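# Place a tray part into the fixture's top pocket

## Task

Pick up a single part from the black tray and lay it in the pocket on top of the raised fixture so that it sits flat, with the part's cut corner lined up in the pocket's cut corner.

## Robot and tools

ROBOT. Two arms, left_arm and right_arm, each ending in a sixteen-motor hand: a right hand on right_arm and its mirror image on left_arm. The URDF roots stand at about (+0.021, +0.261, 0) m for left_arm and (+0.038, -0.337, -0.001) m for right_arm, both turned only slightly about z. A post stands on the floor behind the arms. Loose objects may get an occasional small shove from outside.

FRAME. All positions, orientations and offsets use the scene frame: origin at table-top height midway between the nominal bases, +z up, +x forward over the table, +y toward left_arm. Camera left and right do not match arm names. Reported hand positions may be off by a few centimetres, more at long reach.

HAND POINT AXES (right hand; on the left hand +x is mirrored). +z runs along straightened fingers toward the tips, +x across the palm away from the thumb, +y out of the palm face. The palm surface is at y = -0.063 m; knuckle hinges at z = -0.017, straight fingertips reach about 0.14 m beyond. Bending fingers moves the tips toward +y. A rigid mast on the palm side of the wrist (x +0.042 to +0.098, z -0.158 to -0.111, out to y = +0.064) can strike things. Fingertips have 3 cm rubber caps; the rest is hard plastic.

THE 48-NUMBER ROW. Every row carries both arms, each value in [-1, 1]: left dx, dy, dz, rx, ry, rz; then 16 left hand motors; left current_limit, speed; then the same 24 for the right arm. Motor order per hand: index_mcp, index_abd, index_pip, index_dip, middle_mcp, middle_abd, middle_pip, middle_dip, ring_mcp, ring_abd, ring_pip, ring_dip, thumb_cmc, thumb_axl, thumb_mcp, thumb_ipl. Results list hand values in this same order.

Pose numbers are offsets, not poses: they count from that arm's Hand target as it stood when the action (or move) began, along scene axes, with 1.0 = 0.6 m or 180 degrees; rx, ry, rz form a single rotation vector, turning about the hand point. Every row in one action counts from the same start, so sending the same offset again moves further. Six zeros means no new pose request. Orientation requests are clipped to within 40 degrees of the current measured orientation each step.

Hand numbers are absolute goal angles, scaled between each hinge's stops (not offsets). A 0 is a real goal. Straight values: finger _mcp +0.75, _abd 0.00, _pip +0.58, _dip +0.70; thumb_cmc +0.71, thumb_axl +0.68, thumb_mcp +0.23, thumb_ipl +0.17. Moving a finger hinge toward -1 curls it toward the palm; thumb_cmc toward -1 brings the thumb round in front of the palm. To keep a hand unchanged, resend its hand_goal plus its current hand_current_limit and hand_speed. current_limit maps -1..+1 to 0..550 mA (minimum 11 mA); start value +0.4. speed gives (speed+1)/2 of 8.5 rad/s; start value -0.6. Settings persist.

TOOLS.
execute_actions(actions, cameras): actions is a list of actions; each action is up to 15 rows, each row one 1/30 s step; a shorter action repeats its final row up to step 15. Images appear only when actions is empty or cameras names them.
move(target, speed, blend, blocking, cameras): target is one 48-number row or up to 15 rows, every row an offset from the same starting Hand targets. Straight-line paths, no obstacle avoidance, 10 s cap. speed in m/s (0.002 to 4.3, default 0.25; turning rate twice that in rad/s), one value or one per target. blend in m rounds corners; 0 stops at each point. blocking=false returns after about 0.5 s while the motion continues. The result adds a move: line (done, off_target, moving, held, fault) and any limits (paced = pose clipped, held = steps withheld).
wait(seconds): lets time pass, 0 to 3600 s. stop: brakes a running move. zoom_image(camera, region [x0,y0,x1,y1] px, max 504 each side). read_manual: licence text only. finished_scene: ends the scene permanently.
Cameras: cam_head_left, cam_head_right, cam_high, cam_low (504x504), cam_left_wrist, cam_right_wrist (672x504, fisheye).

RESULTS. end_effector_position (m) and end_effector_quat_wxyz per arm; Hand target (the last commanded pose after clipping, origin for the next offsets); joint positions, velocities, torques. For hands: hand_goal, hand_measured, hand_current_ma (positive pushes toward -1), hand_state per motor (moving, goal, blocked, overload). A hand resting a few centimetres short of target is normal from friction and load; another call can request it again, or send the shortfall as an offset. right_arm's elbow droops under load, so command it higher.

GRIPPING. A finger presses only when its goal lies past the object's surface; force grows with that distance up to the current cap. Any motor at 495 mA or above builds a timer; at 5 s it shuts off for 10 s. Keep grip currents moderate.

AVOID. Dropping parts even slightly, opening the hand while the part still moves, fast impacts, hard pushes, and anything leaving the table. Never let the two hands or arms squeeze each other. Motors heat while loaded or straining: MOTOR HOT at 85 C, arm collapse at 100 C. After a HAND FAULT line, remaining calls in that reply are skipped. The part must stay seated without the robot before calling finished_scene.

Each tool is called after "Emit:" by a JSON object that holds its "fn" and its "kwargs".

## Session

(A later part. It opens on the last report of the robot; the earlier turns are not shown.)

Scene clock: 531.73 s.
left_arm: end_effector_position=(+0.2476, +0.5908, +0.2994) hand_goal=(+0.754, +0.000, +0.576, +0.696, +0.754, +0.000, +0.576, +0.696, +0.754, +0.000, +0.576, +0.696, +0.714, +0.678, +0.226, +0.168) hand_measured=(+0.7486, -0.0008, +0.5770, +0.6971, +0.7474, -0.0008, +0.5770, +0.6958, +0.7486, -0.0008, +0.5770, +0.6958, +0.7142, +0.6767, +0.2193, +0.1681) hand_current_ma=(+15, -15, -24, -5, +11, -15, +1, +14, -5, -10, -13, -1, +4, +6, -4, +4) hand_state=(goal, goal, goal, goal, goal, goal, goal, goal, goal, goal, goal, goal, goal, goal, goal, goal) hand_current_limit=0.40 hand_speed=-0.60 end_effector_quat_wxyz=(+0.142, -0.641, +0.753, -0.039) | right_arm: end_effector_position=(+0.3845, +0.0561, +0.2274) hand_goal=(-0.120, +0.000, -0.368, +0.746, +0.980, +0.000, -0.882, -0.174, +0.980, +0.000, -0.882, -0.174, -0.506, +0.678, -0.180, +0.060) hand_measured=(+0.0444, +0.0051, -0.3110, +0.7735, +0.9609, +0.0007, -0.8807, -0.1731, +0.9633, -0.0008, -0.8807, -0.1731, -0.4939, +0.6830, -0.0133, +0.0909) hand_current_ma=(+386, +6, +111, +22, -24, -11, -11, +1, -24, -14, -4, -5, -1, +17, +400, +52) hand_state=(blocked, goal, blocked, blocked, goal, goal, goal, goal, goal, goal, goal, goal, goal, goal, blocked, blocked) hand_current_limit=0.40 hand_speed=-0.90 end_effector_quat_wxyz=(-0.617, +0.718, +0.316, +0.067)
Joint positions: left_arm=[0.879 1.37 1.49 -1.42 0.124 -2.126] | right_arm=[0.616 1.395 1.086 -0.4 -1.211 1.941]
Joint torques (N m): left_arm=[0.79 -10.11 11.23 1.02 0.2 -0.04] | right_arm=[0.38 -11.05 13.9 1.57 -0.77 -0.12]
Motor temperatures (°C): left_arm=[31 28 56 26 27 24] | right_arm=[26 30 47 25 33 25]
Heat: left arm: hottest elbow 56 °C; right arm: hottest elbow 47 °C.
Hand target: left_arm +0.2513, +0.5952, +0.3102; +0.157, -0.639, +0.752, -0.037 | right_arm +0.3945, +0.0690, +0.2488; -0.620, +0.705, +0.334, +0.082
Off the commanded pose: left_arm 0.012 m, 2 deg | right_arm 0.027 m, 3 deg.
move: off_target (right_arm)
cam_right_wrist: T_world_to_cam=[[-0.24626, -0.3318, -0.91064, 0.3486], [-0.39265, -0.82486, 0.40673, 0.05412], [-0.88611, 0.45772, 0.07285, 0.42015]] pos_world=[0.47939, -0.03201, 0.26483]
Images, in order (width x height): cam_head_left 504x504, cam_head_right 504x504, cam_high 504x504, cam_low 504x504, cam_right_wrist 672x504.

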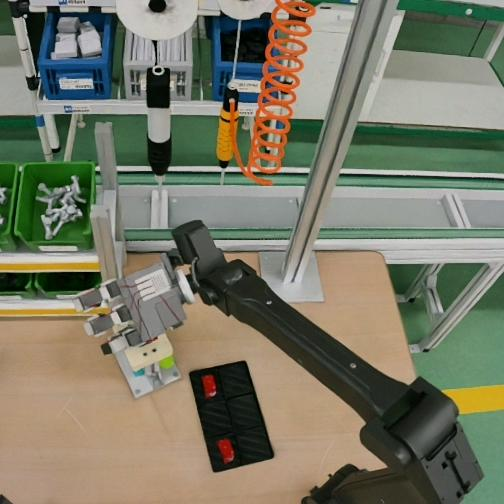

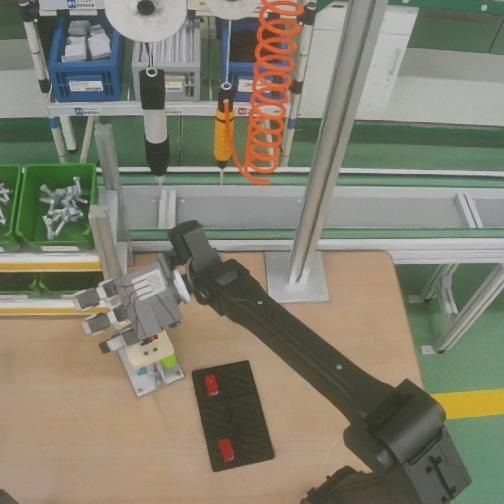

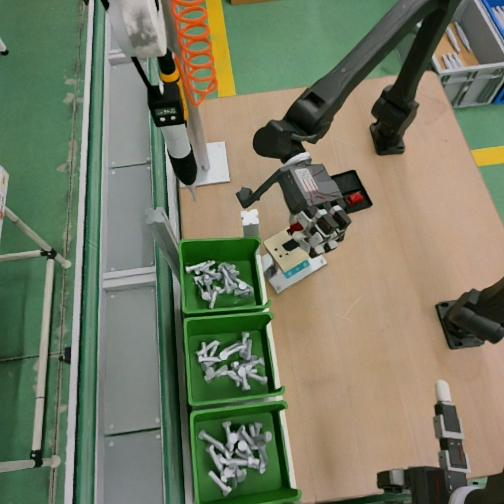

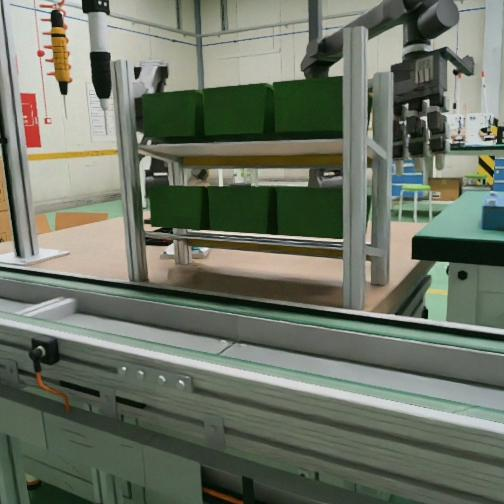

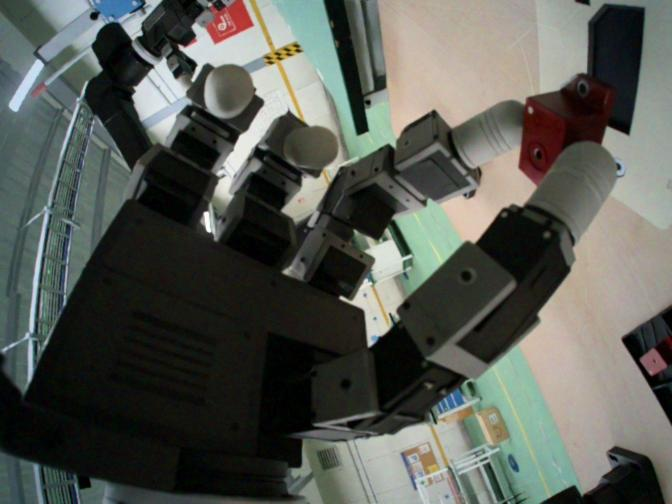

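Emit:
{"fn": "zoom_image", "kwargs": {"camera": "cam_right_wrist", "region": [480, 0, 672, 200]}}

Emit:
{"fn": "zoom_image", "kwargs": {"camera": "cam_high", "region": [240, 190, 370, 300]}}

Emit:
{"fn": "zoom_image", "kwargs": {"camera": "cam_head_left", "region": [70, 260, 200, 400]}}

Scaled by 2.520 from the camera's image (finer frame: 960x720).

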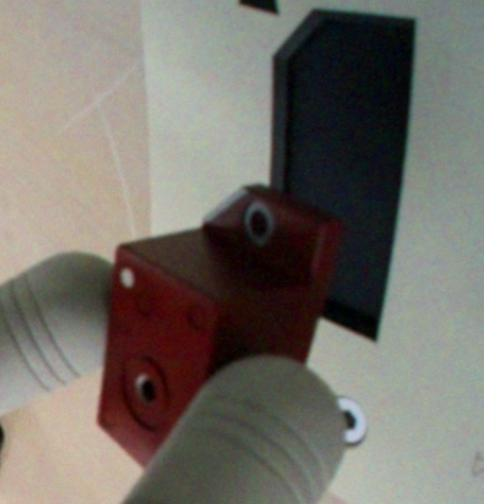

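Scaled by 3.877 from the camera's image (finer frame: 720x720).

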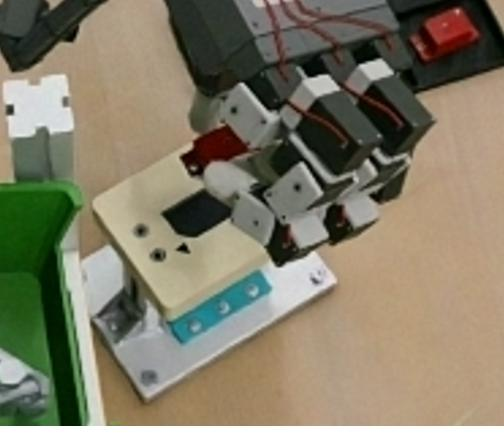

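Scaled by 3.600 from the camera's image (finer frame: 720x720).

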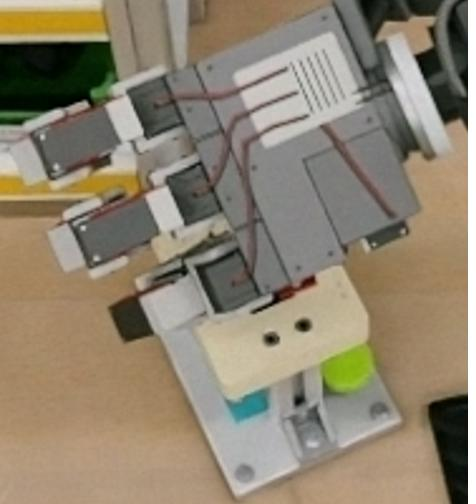

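Emit:
{"fn": "move", "kwargs": {"target": [[0,0,0,0,0,0,0.754,0,0.576,0.696,0.754,0,0.576,0.696,0.754,0,0.576,0.696,0.714,0.678,0.226,0.168,0.4,-0.6,0,0,0.06,0,0,0.0194,-0.12,0,-0.368,0.745,0.98,0,-0.883,-0.174,0.98,0,-0.883,-0.174,-0.506,0.678,-0.18,0.0595,0.4,-0.9],[0,0,0,0,0,0,0.754,0,0.576,0.696,0.754,0,0.576,0.696,0.754,0,0.576,0.696,0.714,0.678,0.226,0.168,0.4,-0.6,0,0,-0.045,0,0,0.0194,-0.12,0,-0.368,0.745,0.98,0,-0.883,-0.174,0.98,0,-0.883,-0.174,-0.506,0.678,-0.18,0.0595,0.4,-0.9]], "speed": [0.12,0.1], "cameras": ["cam_high","cam_right_wrist"]}}

Emit:
{"fn": "zoom_image", "kwargs": {"camera": "cam_right_wrist", "region": [500, 0, 672, 180]}}

Emit:
{"fn": "zoom_image", "kwargs": {"camera": "cam_high", "region": [250, 200, 330, 280]}}

Scene clock: 558.63 s.
left_arm: end_effector_position=(+0.2476, +0.5908, +0.2994) hand_goal=(+0.754, +0.000, +0.576, +0.696, +0.754, +0.000, +0.576, +0.696, +0.754, +0.000, +0.576, +0.696, +0.714, +0.678, +0.226, +0.168) hand_measured=(+0.7486, +0.0007, +0.5770, +0.6971, +0.7486, +0.0007, +0.5757, +0.6958, +0.7498, -0.0008, +0.5770, +0.6958, +0.7154, +0.6767, +0.2193, +0.1672) hand_current_ma=(-7, -4, -26, -3, -10, -2, +0, +5, -9, +23, +9, +8, -15, +6, -12, -1) hand_state=(goal, goal, goal, goal, goal, goal, goal, goal, goal, goal, goal, goal, goal, goal, goal, goal) hand_current_limit=0.40 hand_speed=-0.60 end_effector_quat_wxyz=(+0.142, -0.641, +0.753, -0.039) | right_arm: end_effector_position=(+0.3906, +0.0651, +0.2165) hand_goal=(-0.120, +0.000, -0.368, +0.746, +0.980, +0.000, -0.882, -0.174, +0.980, +0.000, -0.882, -0.174, -0.506, +0.678, -0.180, +0.060) hand_measured=(+0.0456, +0.0065, -0.3122, +0.7722, +0.9621, +0.0021, -0.8807, -0.1719, +0.9645, -0.0008, -0.8807, -0.1731, -0.4939, +0.6809, -0.0133, +0.0919) hand_current_ma=(+391, +7, +121, +36, -34, -20, +5, +1, -24, +1, -7, -11, +15, +17, +391, +60) hand_state=(blocked, goal, blocked, blocked, goal, goal, goal, goal, goal, goal, goal, goal, goal, goal, blocked, blocked) hand_current_limit=0.40 hand_speed=-0.90 end_effector_quat_wxyz=(-0.620, +0.701, +0.348, +0.054)
Joint positions: left_arm=[0.879 1.37 1.49 -1.42 0.124 -2.126] | right_arm=[0.616 1.461 1.139 -0.512 -1.263 1.783]
Joint torques (N m): left_arm=[0.79 -10.64 11.21 1.18 0.17 -0.02] | right_arm=[-0.09 -12.81 9.96 2.15 -0.86 -0.09]
Motor temperatures (°C): left_arm=[31 28 57 26 27 24] | right_arm=[26 30 46 25 33 25]
Heat: left arm: hottest elbow 57 °C; right arm: hottest elbow 46 °C.
Hand target: left_arm +0.2513, +0.5952, +0.3102; +0.157, -0.639, +0.752, -0.037 | right_arm +0.3945, +0.0690, +0.2217; -0.622, +0.695, +0.355, +0.063
Off the commanded pose: left_arm 0.012 m, 2 deg | right_arm 0.008 m, 2 deg.
move: done
cam_right_wrist: T_world_to_cam=[[-0.20273, -0.33697, -0.91943, 0.32841], [-0.33967, -0.85643, 0.38878, 0.05353], [-0.91844, 0.39112, 0.05917, 0.44216]] pos_world=[0.49085, -0.01643, 0.25498]

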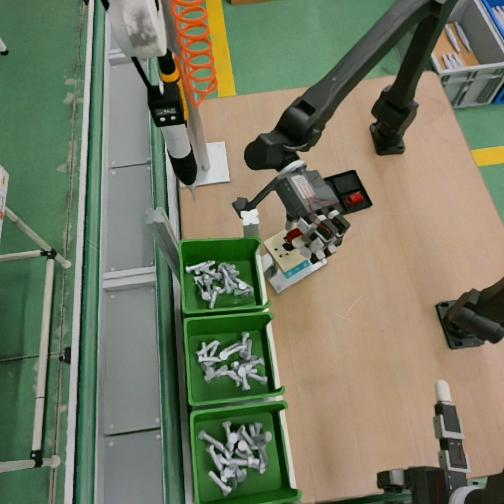

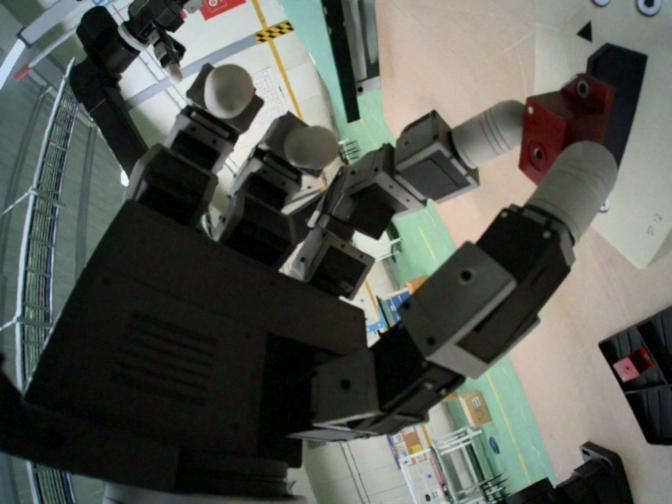

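Scaled by 2.800 from the camera's image (finer frame: 960x720).

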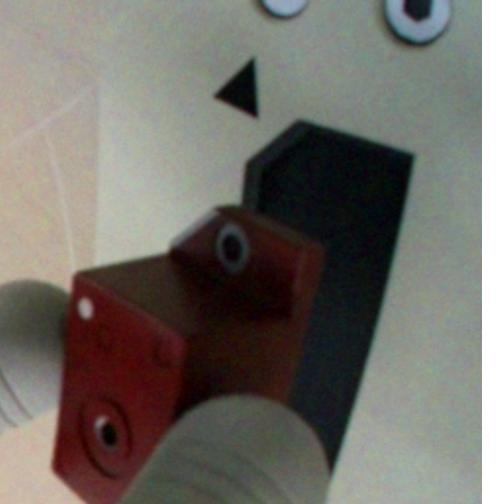

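Scaled by 6.300 from the camera's image (finer frame: 720x720).

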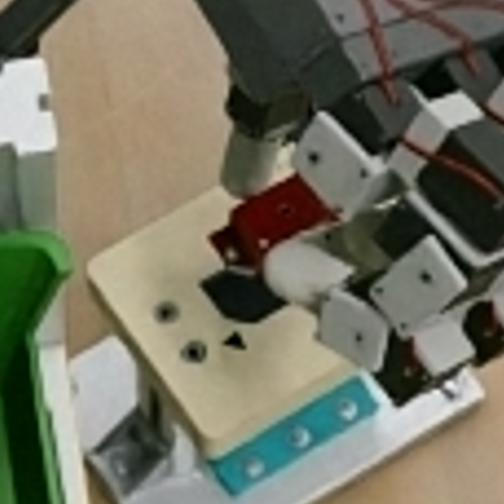

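Emit:
{"fn": "move", "kwargs": {"target": [[0,0,0,0,0,0,0.754,0,0.576,0.696,0.754,0,0.576,0.696,0.754,0,0.576,0.696,0.714,0.678,0.226,0.168,0.4,-0.6,0.0038,0.0003,0.05,0.0259,0.0049,0.0094,-0.12,0,-0.368,0.745,0.98,0,-0.883,-0.174,0.98,0,-0.883,-0.174,-0.506,0.678,-0.18,0.0595,0.4,-0.9],[0,0,0,0,0,0,0.754,0,0.576,0.696,0.754,0,0.576,0.696,0.754,0,0.576,0.696,0.714,0.678,0.226,0.168,0.4,-0.6,0.0038,0.0003,-0.015,0.0259,0.0049,0.0094,-0.12,0,-0.368,0.745,0.98,0,-0.883,-0.174,0.98,0,-0.883,-0.174,-0.506,0.678,-0.18,0.0595,0.4,-0.9]], "speed": [0.12,0.1], "cameras": ["cam_high","cam_right_wrist"]}}

Emit:
{"fn": "zoom_image", "kwargs": {"camera": "cam_right_wrist", "region": [500, 0, 672, 180]}}

Emit:
{"fn": "zoom_image", "kwargs": {"camera": "cam_high", "region": [250, 200, 330, 280]}}

Scene clock: 584.20 s.
left_arm: end_effector_position=(+0.2476, +0.5908, +0.2994) hand_goal=(+0.754, +0.000, +0.576, +0.696, +0.754, +0.000, +0.576, +0.696, +0.754, +0.000, +0.576, +0.696, +0.714, +0.678, +0.226, +0.168) hand_measured=(+0.7486, +0.0007, +0.5770, +0.6958, +0.7486, -0.0008, +0.5770, +0.6958, +0.7486, -0.0008, +0.5757, +0.6971, +0.7142, +0.6777, +0.2193, +0.1681) hand_current_ma=(-7, -6, -12, -22, +17, -8, +8, -9, +7, +27, -11, +0, -2, -1, -11, -3) hand_state=(goal, goal, goal, goal, goal, goal, goal, goal, goal, goal, goal, goal, goal, goal, goal, goal) hand_current_limit=0.40 hand_speed=-0.60 end_effector_quat_wxyz=(+0.142, -0.641, +0.753, -0.039) | right_arm: end_effector_position=(+0.3893, +0.0702, +0.2093) hand_goal=(-0.120, +0.000, -0.368, +0.746, +0.980, +0.000, -0.882, -0.174, +0.980, +0.000, -0.882, -0.174, -0.506, +0.678, -0.180, +0.060) hand_measured=(+0.0444, +0.0036, -0.3122, +0.7722, +0.9597, +0.0021, -0.8820, -0.1706, +0.9633, -0.0023, -0.8807, -0.1731, -0.4939, +0.6830, -0.0123, +0.0919) hand_current_ma=(+377, -11, +93, +30, -15, -11, -3, +14, -1, +10, -13, +15, +24, +6, +377, +61) hand_state=(blocked, goal, blocked, blocked, goal, goal, goal, goal, goal, goal, goal, goal, goal, goal, blocked, blocked) hand_current_limit=0.40 hand_speed=-0.90 end_effector_quat_wxyz=(+0.652, -0.666, -0.358, -0.055)
Joint positions: left_arm=[0.879 1.37 1.49 -1.42 0.124 -2.126] | right_arm=[0.603 1.479 1.086 -0.341 -1.355 1.841]
Joint torques (N m): left_arm=[0.38 -10.64 11.15 1.06 0.16 -0.04] | right_arm=[-0.97 -12.63 9.66 2.37 -0.81 0]
Motor temperatures (°C): left_arm=[31 28 57 26 27 24] | right_arm=[26 31 48 25 33 25]
Heat: left arm: hottest elbow 57 °C; right arm: hottest elbow 48 °C.
Hand target: left_arm +0.2513, +0.5952, +0.3102; +0.157, -0.639, +0.752, -0.037 | right_arm +0.3967, +0.0692, +0.2127; +0.654, -0.664, -0.358, -0.063
Off the commanded pose: left_arm 0.012 m, 2 deg | right_arm 0.008 m, 1 deg.
move: done
cam_right_wrist: T_world_to_cam=[[-0.19391, -0.26337, -0.94501, 0.31995], [-0.30141, -0.9007, 0.31287, 0.06433], [-0.93357, 0.3455, 0.09527, 0.4409]] pos_world=[0.49304, -0.01013, 0.24022]

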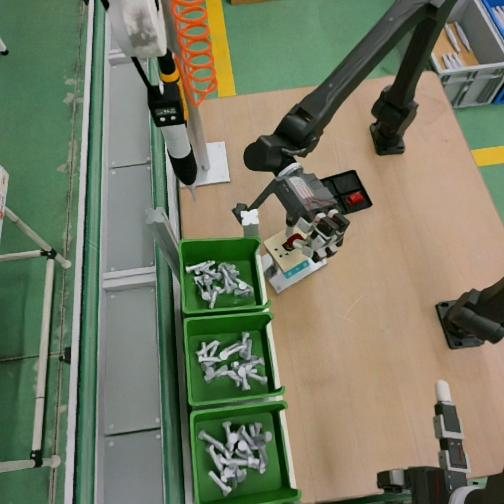

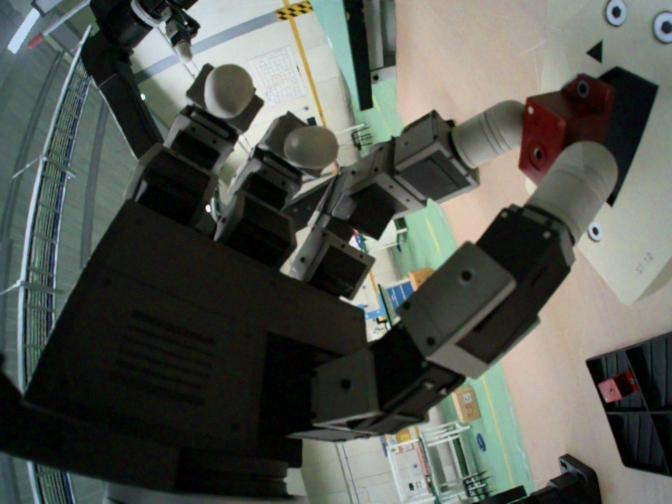

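Scaled by 2.800 from the camera's image (finer frame: 960x720).

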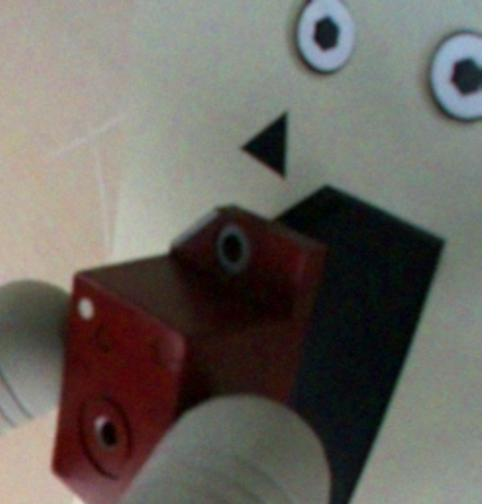

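Scaled by 6.300 from the camera's image (finer frame: 720x720).

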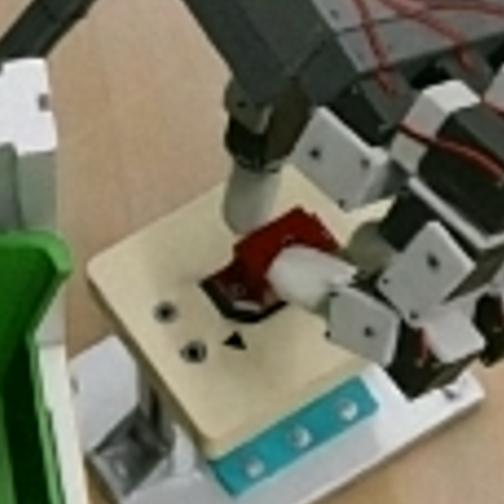

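Emit:
{"fn": "zoom_image", "kwargs": {"camera": "cam_high", "region": [274, 218, 322, 266]}}

Scaled by 10.500 from the camera's image (finer frame: 720x720).

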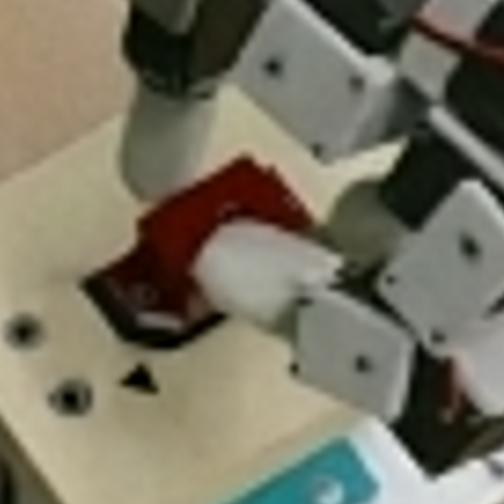

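Emit:
{"fn": "move", "kwargs": {"target": [[0,0,0,0,0,0,0.754,0,0.576,0.696,0.754,0,0.576,0.696,0.754,0,0.576,0.696,0.714,0.678,0.226,0.168,0.4,-0.6,0.005,-0.0092,0.05,0,0,0,-0.12,0,-0.368,0.745,0.98,0,-0.883,-0.174,0.98,0,-0.883,-0.174,-0.506,0.678,-0.18,0.0595,0.4,-0.9],[0,0,0,0,0,0,0.754,0,0.576,0.696,0.754,0,0.576,0.696,0.754,0,0.576,0.696,0.714,0.678,0.226,0.168,0.4,-0.6,0.005,-0.0092,-0.012,0,0,0,-0.12,0,-0.368,0.745,0.98,0,-0.883,-0.174,0.98,0,-0.883,-0.174,-0.506,0.678,-0.18,0.0595,0.4,-0.9]], "speed": [0.12,0.1], "cameras": ["cam_high","cam_right_wrist"]}}

Emit:
{"fn": "zoom_image", "kwargs": {"camera": "cam_right_wrist", "region": [500, 0, 672, 180]}}

Emit:
{"fn": "zoom_image", "kwargs": {"camera": "cam_high", "region": [274, 218, 322, 266]}}

Scene clock: 608.20 s.
left_arm: end_effector_position=(+0.2476, +0.5908, +0.2994) hand_goal=(+0.754, +0.000, +0.576, +0.696, +0.754, +0.000, +0.576, +0.696, +0.754, +0.000, +0.576, +0.696, +0.714, +0.678, +0.226, +0.168) hand_measured=(+0.7486, +0.0007, +0.5757, +0.6958, +0.7486, +0.0007, +0.5770, +0.6958, +0.7486, -0.0008, +0.5770, +0.6971, +0.7142, +0.6777, +0.2193, +0.1681) hand_current_ma=(-1, -6, +7, -12, +0, -9, +18, +17, -14, +6, +4, +9, -2, +4, -6, +14) hand_state=(goal, goal, goal, goal, goal, goal, goal, goal, goal, goal, goal, goal, goal, goal, goal, goal) hand_current_limit=0.40 hand_speed=-0.60 end_effector_quat_wxyz=(+0.142, -0.641, +0.753, -0.039) | right_arm: end_effector_position=(+0.3911, +0.0644, +0.2041) hand_goal=(-0.120, +0.000, -0.368, +0.746, +0.980, +0.000, -0.882, -0.174, +0.980, +0.000, -0.882, -0.174, -0.506, +0.678, -0.180, +0.060) hand_measured=(+0.0444, +0.0051, -0.3122, +0.7735, +0.9609, +0.0021, -0.8807, -0.1731, +0.9621, +0.0007, -0.8794, -0.1719, -0.4939, +0.6820, -0.0133, +0.0919) hand_current_ma=(+399, +0, +97, +26, -27, +6, -15, -7, -26, -1, -20, +6, -3, +10, +399, +65) hand_state=(blocked, goal, blocked, blocked, goal, goal, goal, goal, goal, goal, goal, goal, goal, goal, blocked, blocked) hand_current_limit=0.40 hand_speed=-0.90 end_effector_quat_wxyz=(+0.652, -0.667, -0.355, -0.053)
Joint positions: left_arm=[0.879 1.37 1.49 -1.42 0.124 -2.126] | right_arm=[0.59 1.485 1.083 -0.369 -1.364 1.811]
Joint torques (N m): left_arm=[0.26 -10.34 11.15 1.1 0.2 -0.05] | right_arm=[-1.14 -12.16 9.54 2.19 -0.87 -0.11]
Motor temperatures (°C): left_arm=[31 28 57 26 27 24] | right_arm=[26 32 45 25 33 25]
Heat: left arm: hottest elbow 57 °C; right arm: hottest elbow 45 °C.
Hand target: left_arm +0.2513, +0.5952, +0.3102; +0.157, -0.639, +0.752, -0.037 | right_arm +0.3998, +0.0636, +0.2055; +0.654, -0.664, -0.358, -0.063
Off the commanded pose: left_arm 0.012 m, 2 deg | right_arm 0.009 m, 1 deg.
move: done
cam_right_wrist: T_world_to_cam=[[-0.20131, -0.26543, -0.94288, 0.31644], [-0.30099, -0.89925, 0.31741, 0.06015], [-0.93214, 0.34769, 0.10114, 0.44321]] pos_world=[0.49493, -0.01602, 0.23445]

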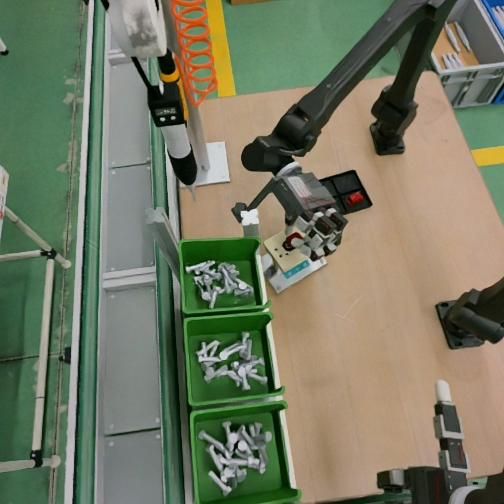

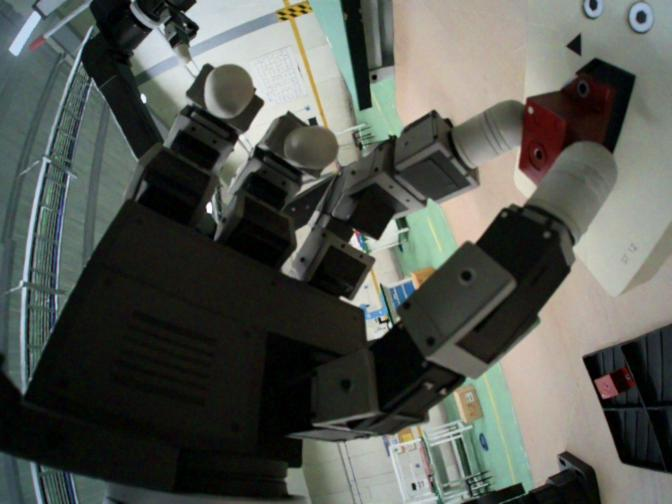

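Scaled by 2.800 from the camera's image (finer frame: 960x720).

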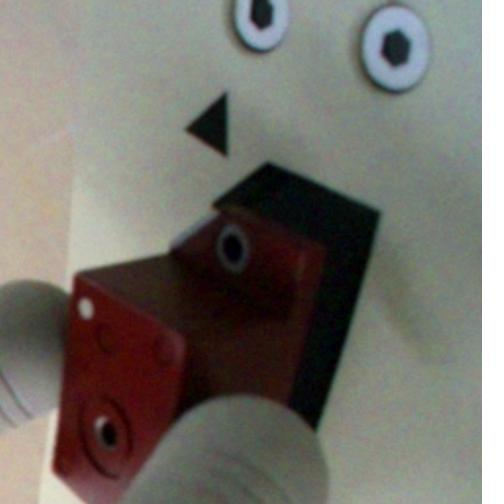

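Scaled by 10.500 from the camera's image (finer frame: 720x720).

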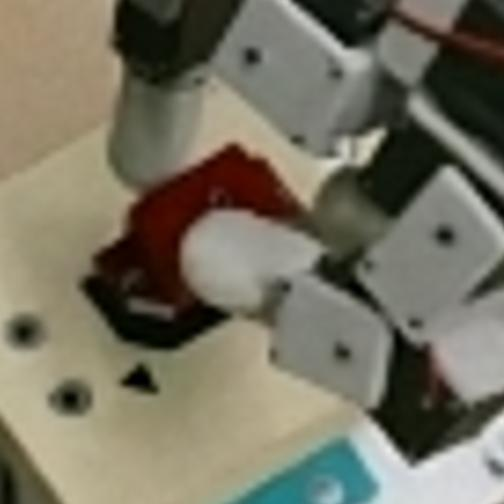

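Emit:
{"fn": "move", "kwargs": {"target": [0,0,0,0,0,0,0.754,0,0.576,0.696,0.754,0,0.576,0.696,0.754,0,0.576,0.696,0.714,0.678,0.226,0.168,0.4,-0.6,0.003,0.0025,-0.01,0,0,0,-0.12,0,-0.368,0.745,0.98,0,-0.883,-0.174,0.98,0,-0.883,-0.174,-0.506,0.678,-0.18,0.0595,0.4,-0.9], "speed": 0.05, "cameras": ["cam_high","cam_right_wrist"]}}

Emit:
{"fn": "zoom_image", "kwargs": {"camera": "cam_right_wrist", "region": [500, 0, 672, 180]}}

Emit:
{"fn": "zoom_image", "kwargs": {"camera": "cam_high", "region": [274, 218, 322, 266]}}

Scene clock: 613.83 s.
left_arm: end_effector_position=(+0.2476, +0.5908, +0.2994) hand_goal=(+0.754, +0.000, +0.576, +0.696, +0.754, +0.000, +0.576, +0.696, +0.754, +0.000, +0.576, +0.696, +0.714, +0.678, +0.226, +0.168) hand_measured=(+0.7486, +0.0007, +0.5770, +0.6958, +0.7498, -0.0008, +0.5770, +0.6971, +0.7486, +0.0007, +0.5757, +0.6958, +0.7142, +0.6767, +0.2193, +0.1681) hand_current_ma=(-1, -12, -7, -14, +3, -1, +1, +19, +4, -6, -15, +4, +1, +12, +4, +5) hand_state=(goal, goal, goal, goal, goal, goal, goal, goal, goal, goal, goal, goal, goal, goal, goal, goal) hand_current_limit=0.40 hand_speed=-0.60 end_effector_quat_wxyz=(+0.142, -0.641, +0.753, -0.039) | right_arm: end_effector_position=(+0.3932, +0.0657, +0.1983) hand_goal=(-0.120, +0.000, -0.368, +0.746, +0.980, +0.000, -0.882, -0.174, +0.980, +0.000, -0.882, -0.174, -0.506, +0.678, -0.180, +0.060) hand_measured=(+0.0456, +0.0065, -0.3122, +0.7722, +0.9609, +0.0021, -0.8807, -0.1731, +0.9621, -0.0008, -0.8807, -0.1731, -0.4952, +0.6820, -0.0123, +0.0919) hand_current_ma=(+403, -8, +117, +38, -26, -11, -8, +7, -30, +3, +1, +8, +32, +0, +392, +57) hand_state=(blocked, goal, blocked, blocked, goal, goal, goal, goal, goal, goal, goal, goal, goal, goal, blocked, blocked) hand_current_limit=0.40 hand_speed=-0.90 end_effector_quat_wxyz=(+0.653, -0.667, -0.356, -0.054)
Joint positions: left_arm=[0.879 1.37 1.49 -1.42 0.124 -2.126] | right_arm=[0.59 1.497 1.079 -0.35 -1.364 1.811]
Joint torques (N m): left_arm=[0.62 -10.58 11.17 1.22 0.2 -0.05] | right_arm=[-0.85 -12.28 9.54 2.14 -0.85 -0.08]
Motor temperatures (°C): left_arm=[31 28 57 26 27 24] | right_arm=[26 32 46 25 33 25]
Heat: left arm: hottest elbow 57 °C; right arm: hottest elbow 46 °C.
Hand target: left_arm +0.2513, +0.5952, +0.3102; +0.157, -0.639, +0.752, -0.037 | right_arm +0.4016, +0.0652, +0.1996; +0.654, -0.664, -0.358, -0.063
Off the commanded pose: left_arm 0.012 m, 2 deg | right_arm 0.008 m, 1 deg.
move: done
cam_right_wrist: T_world_to_cam=[[-0.19917, -0.26403, -0.94373, 0.31107], [-0.30167, -0.89974, 0.31539, 0.06452], [-0.93238, 0.34751, 0.09955, 0.44576]] pos_world=[0.49704, -0.01472, 0.22884]

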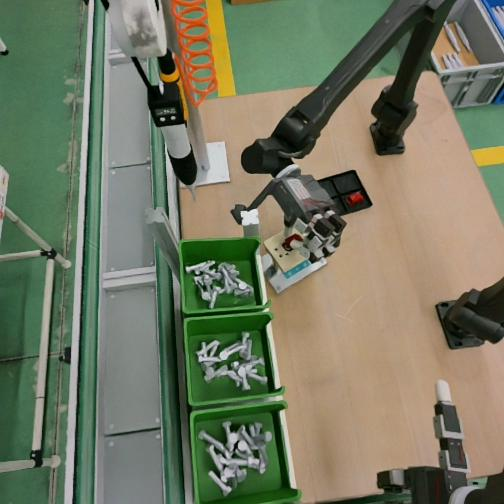

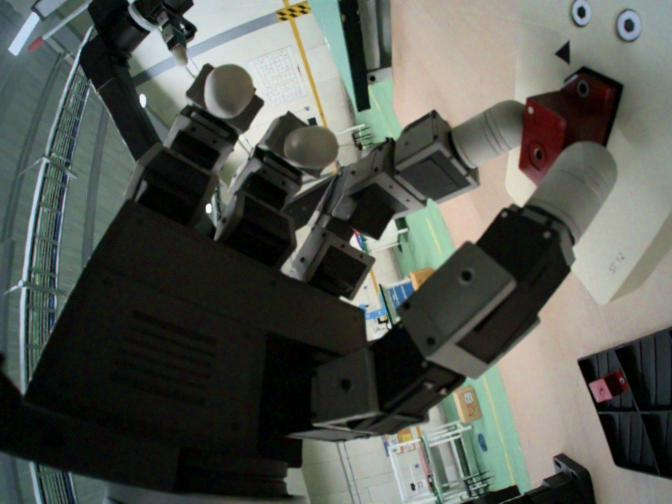

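Scaled by 2.800 from the camera's image (finer frame: 960x720).

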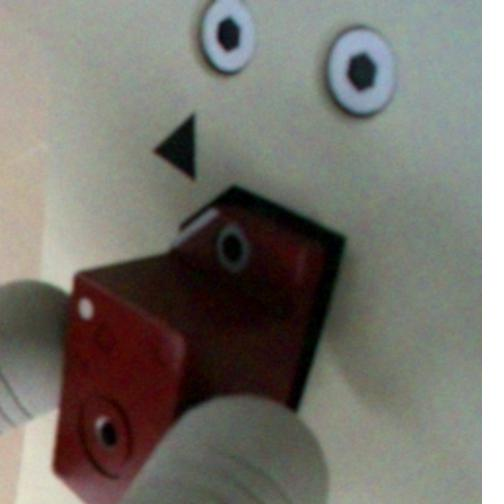

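Scaled by 10.500 from the camera's image (finer frame: 720x720).

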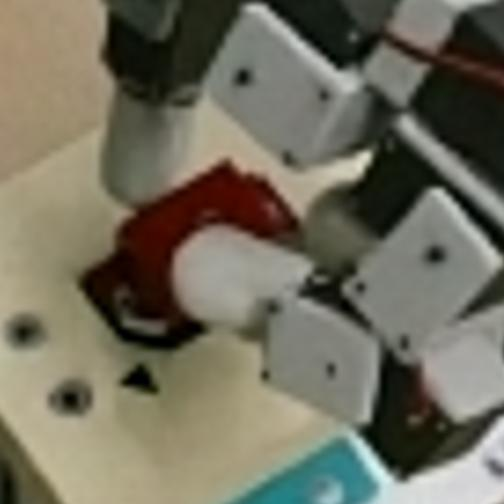

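Emit:
{"fn": "move", "kwargs": {"target": [0,0,0,0,0,0,0.754,0,0.576,0.696,0.754,0,0.576,0.696,0.754,0,0.576,0.696,0.714,0.678,0.226,0.168,0.4,-0.6,0,0,-0.01,0,0,0,-0.12,0,-0.368,0.745,0.98,0,-0.883,-0.174,0.98,0,-0.883,-0.174,-0.506,0.678,-0.18,0.0595,0.4,-0.9], "speed": 0.04, "cameras": ["cam_high","cam_right_wrist"]}}

Emit:
{"fn": "zoom_image", "kwargs": {"camera": "cam_right_wrist", "region": [500, 0, 672, 180]}}

Emit:
{"fn": "zoom_image", "kwargs": {"camera": "cam_high", "region": [274, 218, 322, 266]}}

Scene clock: 620.90 s.
left_arm: end_effector_position=(+0.2476, +0.5908, +0.2994) hand_goal=(+0.754, +0.000, +0.576, +0.696, +0.754, +0.000, +0.576, +0.696, +0.754, +0.000, +0.576, +0.696, +0.714, +0.678, +0.226, +0.168) hand_measured=(+0.7498, -0.0008, +0.5770, +0.6971, +0.7498, +0.0007, +0.5782, +0.6958, +0.7486, -0.0008, +0.5770, +0.6958, +0.7142, +0.6777, +0.2193, +0.1681) hand_current_ma=(+20, -14, +1, -5, +12, -11, -7, -21, +8, +8, +23, -7, +6, -2, -17, +4) hand_state=(goal, goal, goal, goal, goal, goal, goal, goal, goal, goal, goal, goal, goal, goal, goal, goal) hand_current_limit=0.40 hand_speed=-0.60 end_effector_quat_wxyz=(+0.142, -0.641, +0.753, -0.039) | right_arm: end_effector_position=(+0.3933, +0.0660, +0.1950) hand_goal=(-0.120, +0.000, -0.368, +0.746, +0.980, +0.000, -0.882, -0.174, +0.980, +0.000, -0.882, -0.174, -0.506, +0.678, -0.180, +0.060) hand_measured=(+0.0444, +0.0065, -0.3097, +0.7735, +0.9597, -0.0008, -0.8807, -0.1719, +0.9633, -0.0008, -0.8794, -0.1744, -0.4926, +0.6820, -0.0143, +0.0919) hand_current_ma=(+387, +14, +96, +50, -29, -7, -6, +3, -25, -4, +2, -9, +34, +13, +387, +70) hand_state=(blocked, goal, blocked, blocked, goal, goal, goal, goal, goal, goal, goal, goal, goal, goal, blocked, blocked) hand_current_limit=0.40 hand_speed=-0.90 end_effector_quat_wxyz=(+0.653, -0.665, -0.358, -0.055)
Joint positions: left_arm=[0.879 1.37 1.49 -1.42 0.124 -2.126] | right_arm=[0.59 1.5 1.071 -0.335 -1.366 1.811]
Joint torques (N m): left_arm=[0.5 -10.4 11.28 0.98 0.2 -0.04] | right_arm=[-0.85 -12.04 9.33 2.41 -0.77 -0.08]
Motor temperatures (°C): left_arm=[31 28 57 26 27 24] | right_arm=[26 32 45 25 33 25]
Heat: left arm: hottest elbow 57 °C; right arm: hottest elbow 45 °C.
Hand target: left_arm +0.2513, +0.5952, +0.3102; +0.157, -0.639, +0.752, -0.037 | right_arm +0.4017, +0.0652, +0.1938; +0.654, -0.664, -0.358, -0.063
Off the commanded pose: left_arm 0.012 m, 2 deg | right_arm 0.009 m, 1 deg.
move: done
cam_right_wrist: T_world_to_cam=[[-0.19583, -0.26082, -0.94532, 0.30679], [-0.30114, -0.90141, 0.31109, 0.06654], [-0.93325, 0.3456, 0.09798, 0.44684]] pos_world=[0.49714, -0.01443, 0.22553]

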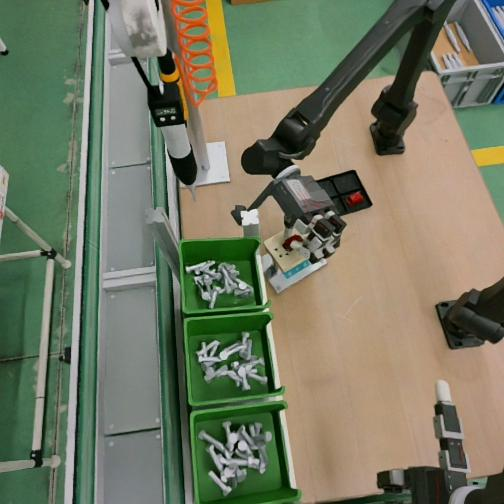

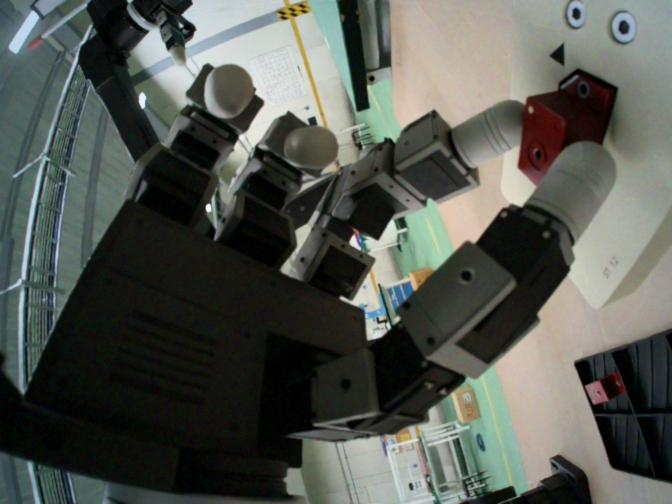

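Scaled by 2.800 from the camera's image (finer frame: 960x720).

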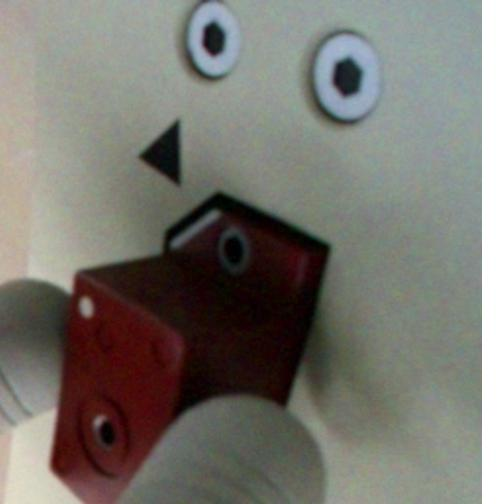

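Scaled by 10.500 from the camera's image (finer frame: 720x720).

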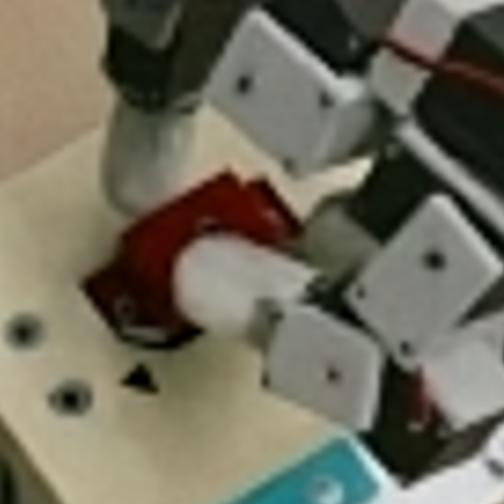

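Emit:
{"fn": "move", "kwargs": {"target": [0,0,0,0,0,0,0.754,0,0.576,0.696,0.754,0,0.576,0.696,0.754,0,0.576,0.696,0.714,0.678,0.226,0.168,0.4,-0.6,0,0,-0.008,0,0,0,-0.12,0,-0.368,0.745,0.98,0,-0.883,-0.174,0.98,0,-0.883,-0.174,-0.506,0.678,-0.18,0.0595,0.4,-0.9], "speed": 0.04, "cameras": ["cam_high","cam_right_wrist"]}}

Emit:
{"fn": "zoom_image", "kwargs": {"camera": "cam_right_wrist", "region": [500, 0, 672, 180]}}

Emit:
{"fn": "zoom_image", "kwargs": {"camera": "cam_high", "region": [274, 218, 322, 266]}}

Scene clock: 623.90 s.
left_arm: end_effector_position=(+0.2476, +0.5908, +0.2994) hand_goal=(+0.754, +0.000, +0.576, +0.696, +0.754, +0.000, +0.576, +0.696, +0.754, +0.000, +0.576, +0.696, +0.714, +0.678, +0.226, +0.168) hand_measured=(+0.7486, -0.0008, +0.5770, +0.6971, +0.7486, -0.0008, +0.5770, +0.6958, +0.7486, -0.0008, +0.5770, +0.6945, +0.7142, +0.6777, +0.2183, +0.1681) hand_current_ma=(+3, +0, +1, -9, +12, -2, +19, +5, -3, -2, +8, +4, +6, -1, -7, +7) hand_state=(goal, goal, goal, goal, goal, goal, goal, goal, goal, goal, goal, goal, goal, goal, goal, goal) hand_current_limit=0.40 hand_speed=-0.60 end_effector_quat_wxyz=(+0.142, -0.641, +0.753, -0.039) | right_arm: end_effector_position=(+0.3926, +0.0661, +0.1940) hand_goal=(-0.120, +0.000, -0.368, +0.746, +0.980, +0.000, -0.882, -0.174, +0.980, +0.000, -0.882, -0.174, -0.506, +0.678, -0.180, +0.060) hand_measured=(+0.0456, +0.0065, -0.3110, +0.7735, +0.9609, +0.0007, -0.8794, -0.1706, +0.9621, +0.0007, -0.8807, -0.1731, -0.4889, +0.6820, -0.0163, +0.0909) hand_current_ma=(+383, +14, +95, +43, -14, -7, -10, +10, -23, -13, -7, -4, +14, +5, +396, +68) hand_state=(blocked, goal, blocked, blocked, goal, goal, goal, goal, goal, goal, goal, goal, goal, goal, blocked, blocked) hand_current_limit=0.40 hand_speed=-0.90 end_effector_quat_wxyz=(+0.654, -0.663, -0.359, -0.056)
Joint positions: left_arm=[0.879 1.37 1.49 -1.42 0.124 -2.126] | right_arm=[0.59 1.5 1.066 -0.323 -1.37 1.812]
Joint torques (N m): left_arm=[0.26 -10.87 11.18 1.01 0.2 -0.05] | right_arm=[-0.91 -11.63 9.1 2.32 -0.65 -0.11]
Motor temperatures (°C): left_arm=[31 28 57 26 27 24] | right_arm=[26 32 46 25 33 25]
Heat: left arm: hottest elbow 57 °C; right arm: hottest elbow 46 °C.
Hand target: left_arm +0.2513, +0.5952, +0.3102; +0.157, -0.639, +0.752, -0.037 | right_arm +0.4016, +0.0651, +0.1889; +0.654, -0.664, -0.358, -0.063
Off the commanded pose: left_arm 0.012 m, 2 deg | right_arm 0.010 m, 1 deg.
move: done
cam_right_wrist: T_world_to_cam=[[-0.1924, -0.25687, -0.9471, 0.30445], [-0.29989, -0.90357, 0.30598, 0.06741], [-0.93437, 0.3429, 0.09681, 0.4472]] pos_world=[0.49664, -0.01423, 0.22443]

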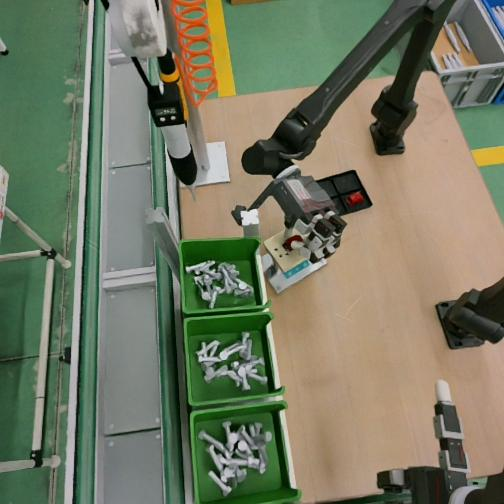

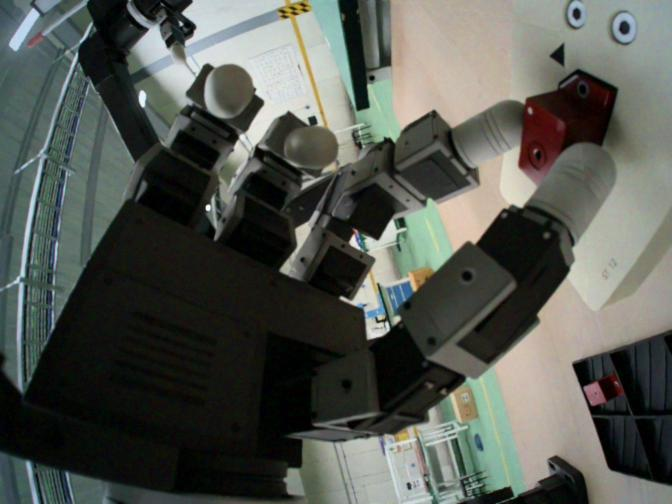

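Scaled by 2.800 from the camera's image (finer frame: 960x720).

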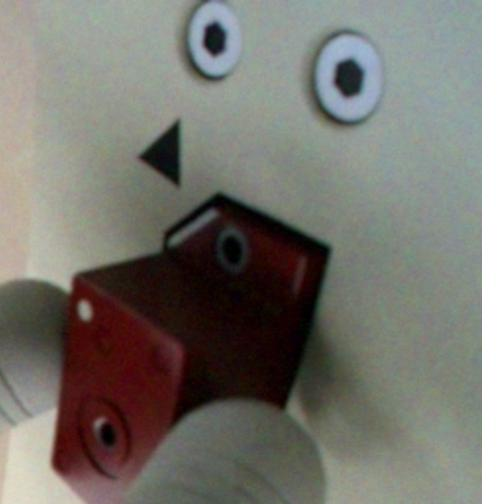

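Scaled by 10.500 from the camera's image (finer frame: 720x720).

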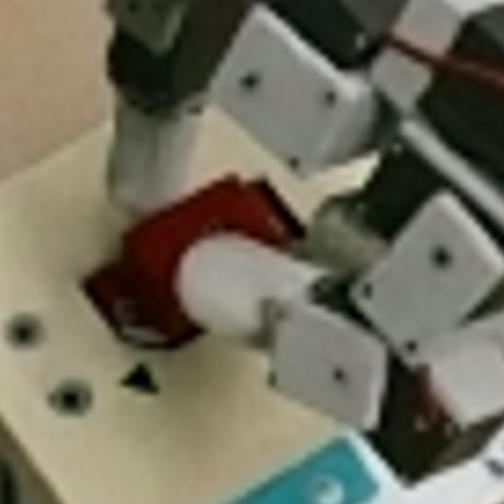

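Emit:
{"fn": "zoom_image", "kwargs": {"camera": "cam_right_wrist", "region": [545, 55, 625, 155]}}

Emit:
{"fn": "zoom_image", "kwargs": {"camera": "cam_high", "region": [280, 228, 308, 256]}}

Scaled by 5.040 from the camera's image (finer frame: 960x720).

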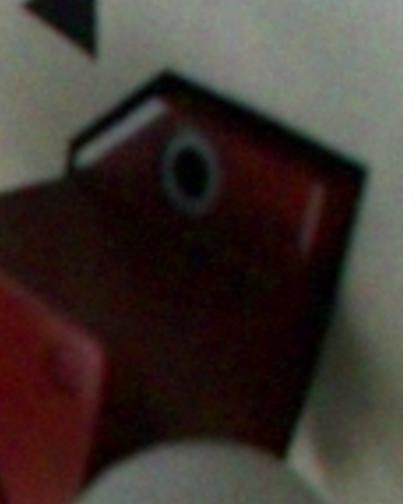

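Scaled by 18.000 from the camera's image (finer frame: 720x720).

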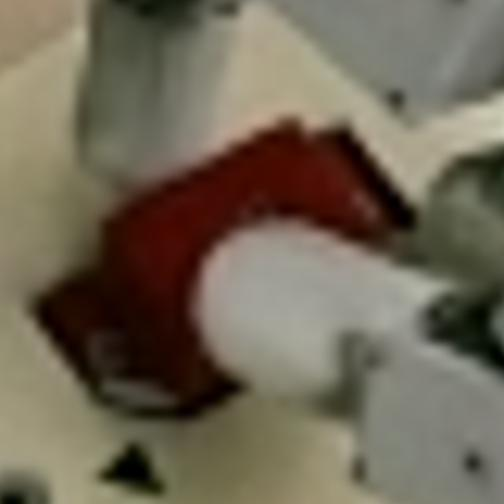

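Emit:
{"fn": "wait", "kwargs": {"seconds": 0, "cameras": ["cam_left_wrist","cam_head_left"]}}

Scene clock: 631.23 s.
left_arm: end_effector_position=(+0.2476, +0.5908, +0.2994) hand_goal=(+0.754, +0.000, +0.576, +0.696, +0.754, +0.000, +0.576, +0.696, +0.754, +0.000, +0.576, +0.696, +0.714, +0.678, +0.226, +0.168) hand_measured=(+0.7486, +0.0007, +0.5757, +0.6958, +0.7486, -0.0008, +0.5770, +0.6958, +0.7486, +0.0007, +0.5770, +0.6971, +0.7142, +0.6767, +0.2183, +0.1681) hand_current_ma=(-4, -9, +4, -3, +4, -5, +19, +1, +2, +5, -4, -13, +3, +4, -12, +12) hand_state=(goal, goal, goal, goal, goal, goal, goal, goal, goal, goal, goal, goal, goal, goal, goal, goal) hand_current_limit=0.40 hand_speed=-0.60 end_effector_quat_wxyz=(+0.142, -0.641, +0.753, -0.039) | right_arm: end_effector_position=(+0.3927, +0.0661, +0.1940) hand_goal=(-0.120, +0.000, -0.368, +0.746, +0.980, +0.000, -0.882, -0.174, +0.980, +0.000, -0.882, -0.174, -0.506, +0.678, -0.180, +0.060) hand_measured=(+0.0444, +0.0065, -0.3097, +0.7722, +0.9609, +0.0021, -0.8794, -0.1719, +0.9633, +0.0007, -0.8794, -0.1731, -0.4889, +0.6820, -0.0163, +0.0919) hand_current_ma=(+389, -5, +112, +46, -24, -2, -6, +19, -33, -13, -1, +1, +28, +12, +388, +52) hand_state=(blocked, goal, blocked, blocked, goal, goal, goal, goal, goal, goal, goal, goal, goal, goal, blocked, blocked) hand_current_limit=0.40 hand_speed=-0.90 end_effector_quat_wxyz=(+0.654, -0.663, -0.359, -0.056)
Joint positions: left_arm=[0.879 1.37 1.49 -1.42 0.124 -2.126] | right_arm=[0.59 1.5 1.066 -0.323 -1.37 1.812]
Joint torques (N m): left_arm=[0.85 -10.29 11.18 1.1 0.2 -0.06] | right_arm=[-0.91 -11.58 9.09 2.36 -0.65 -0.1]
Motor temperatures (°C): left_arm=[31 28 57 26 27 24] | right_arm=[26 32 46 25 33 25]
Heat: left arm: hottest elbow 57 °C; right arm: hottest elbow 46 °C.
Hand target: left_arm +0.2513, +0.5952, +0.3102; +0.157, -0.639, +0.752, -0.037 | right_arm +0.4016, +0.0651, +0.1889; +0.654, -0.664, -0.358, -0.063
Off the commanded pose: left_arm 0.012 m, 2 deg | right_arm 0.010 m, 1 deg.
Images, in order (width x height): cam_head_left 504x504, cam_left_wrist 672x504.

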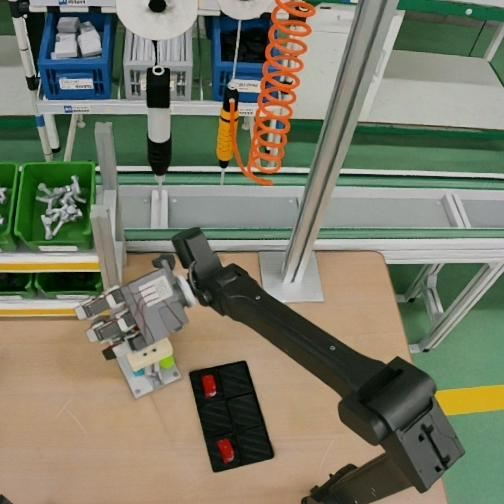

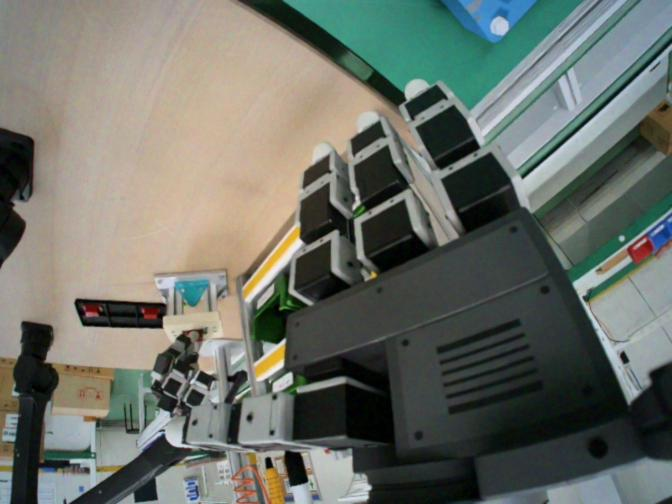

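Emit:
{"fn": "zoom_image", "kwargs": {"camera": "cam_left_wrist", "region": [150, 290, 250, 390]}}

Scaled by 5.040 from the camera's image (finer frame: 960x720).

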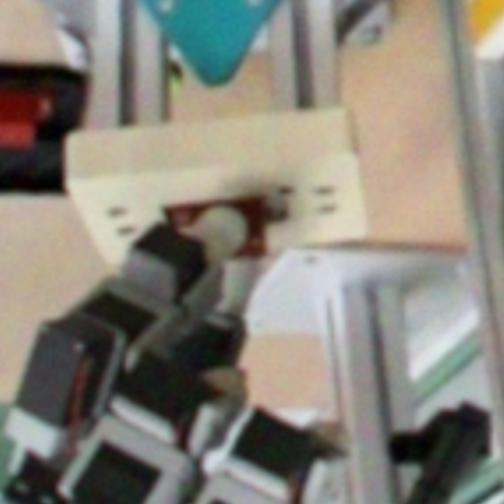

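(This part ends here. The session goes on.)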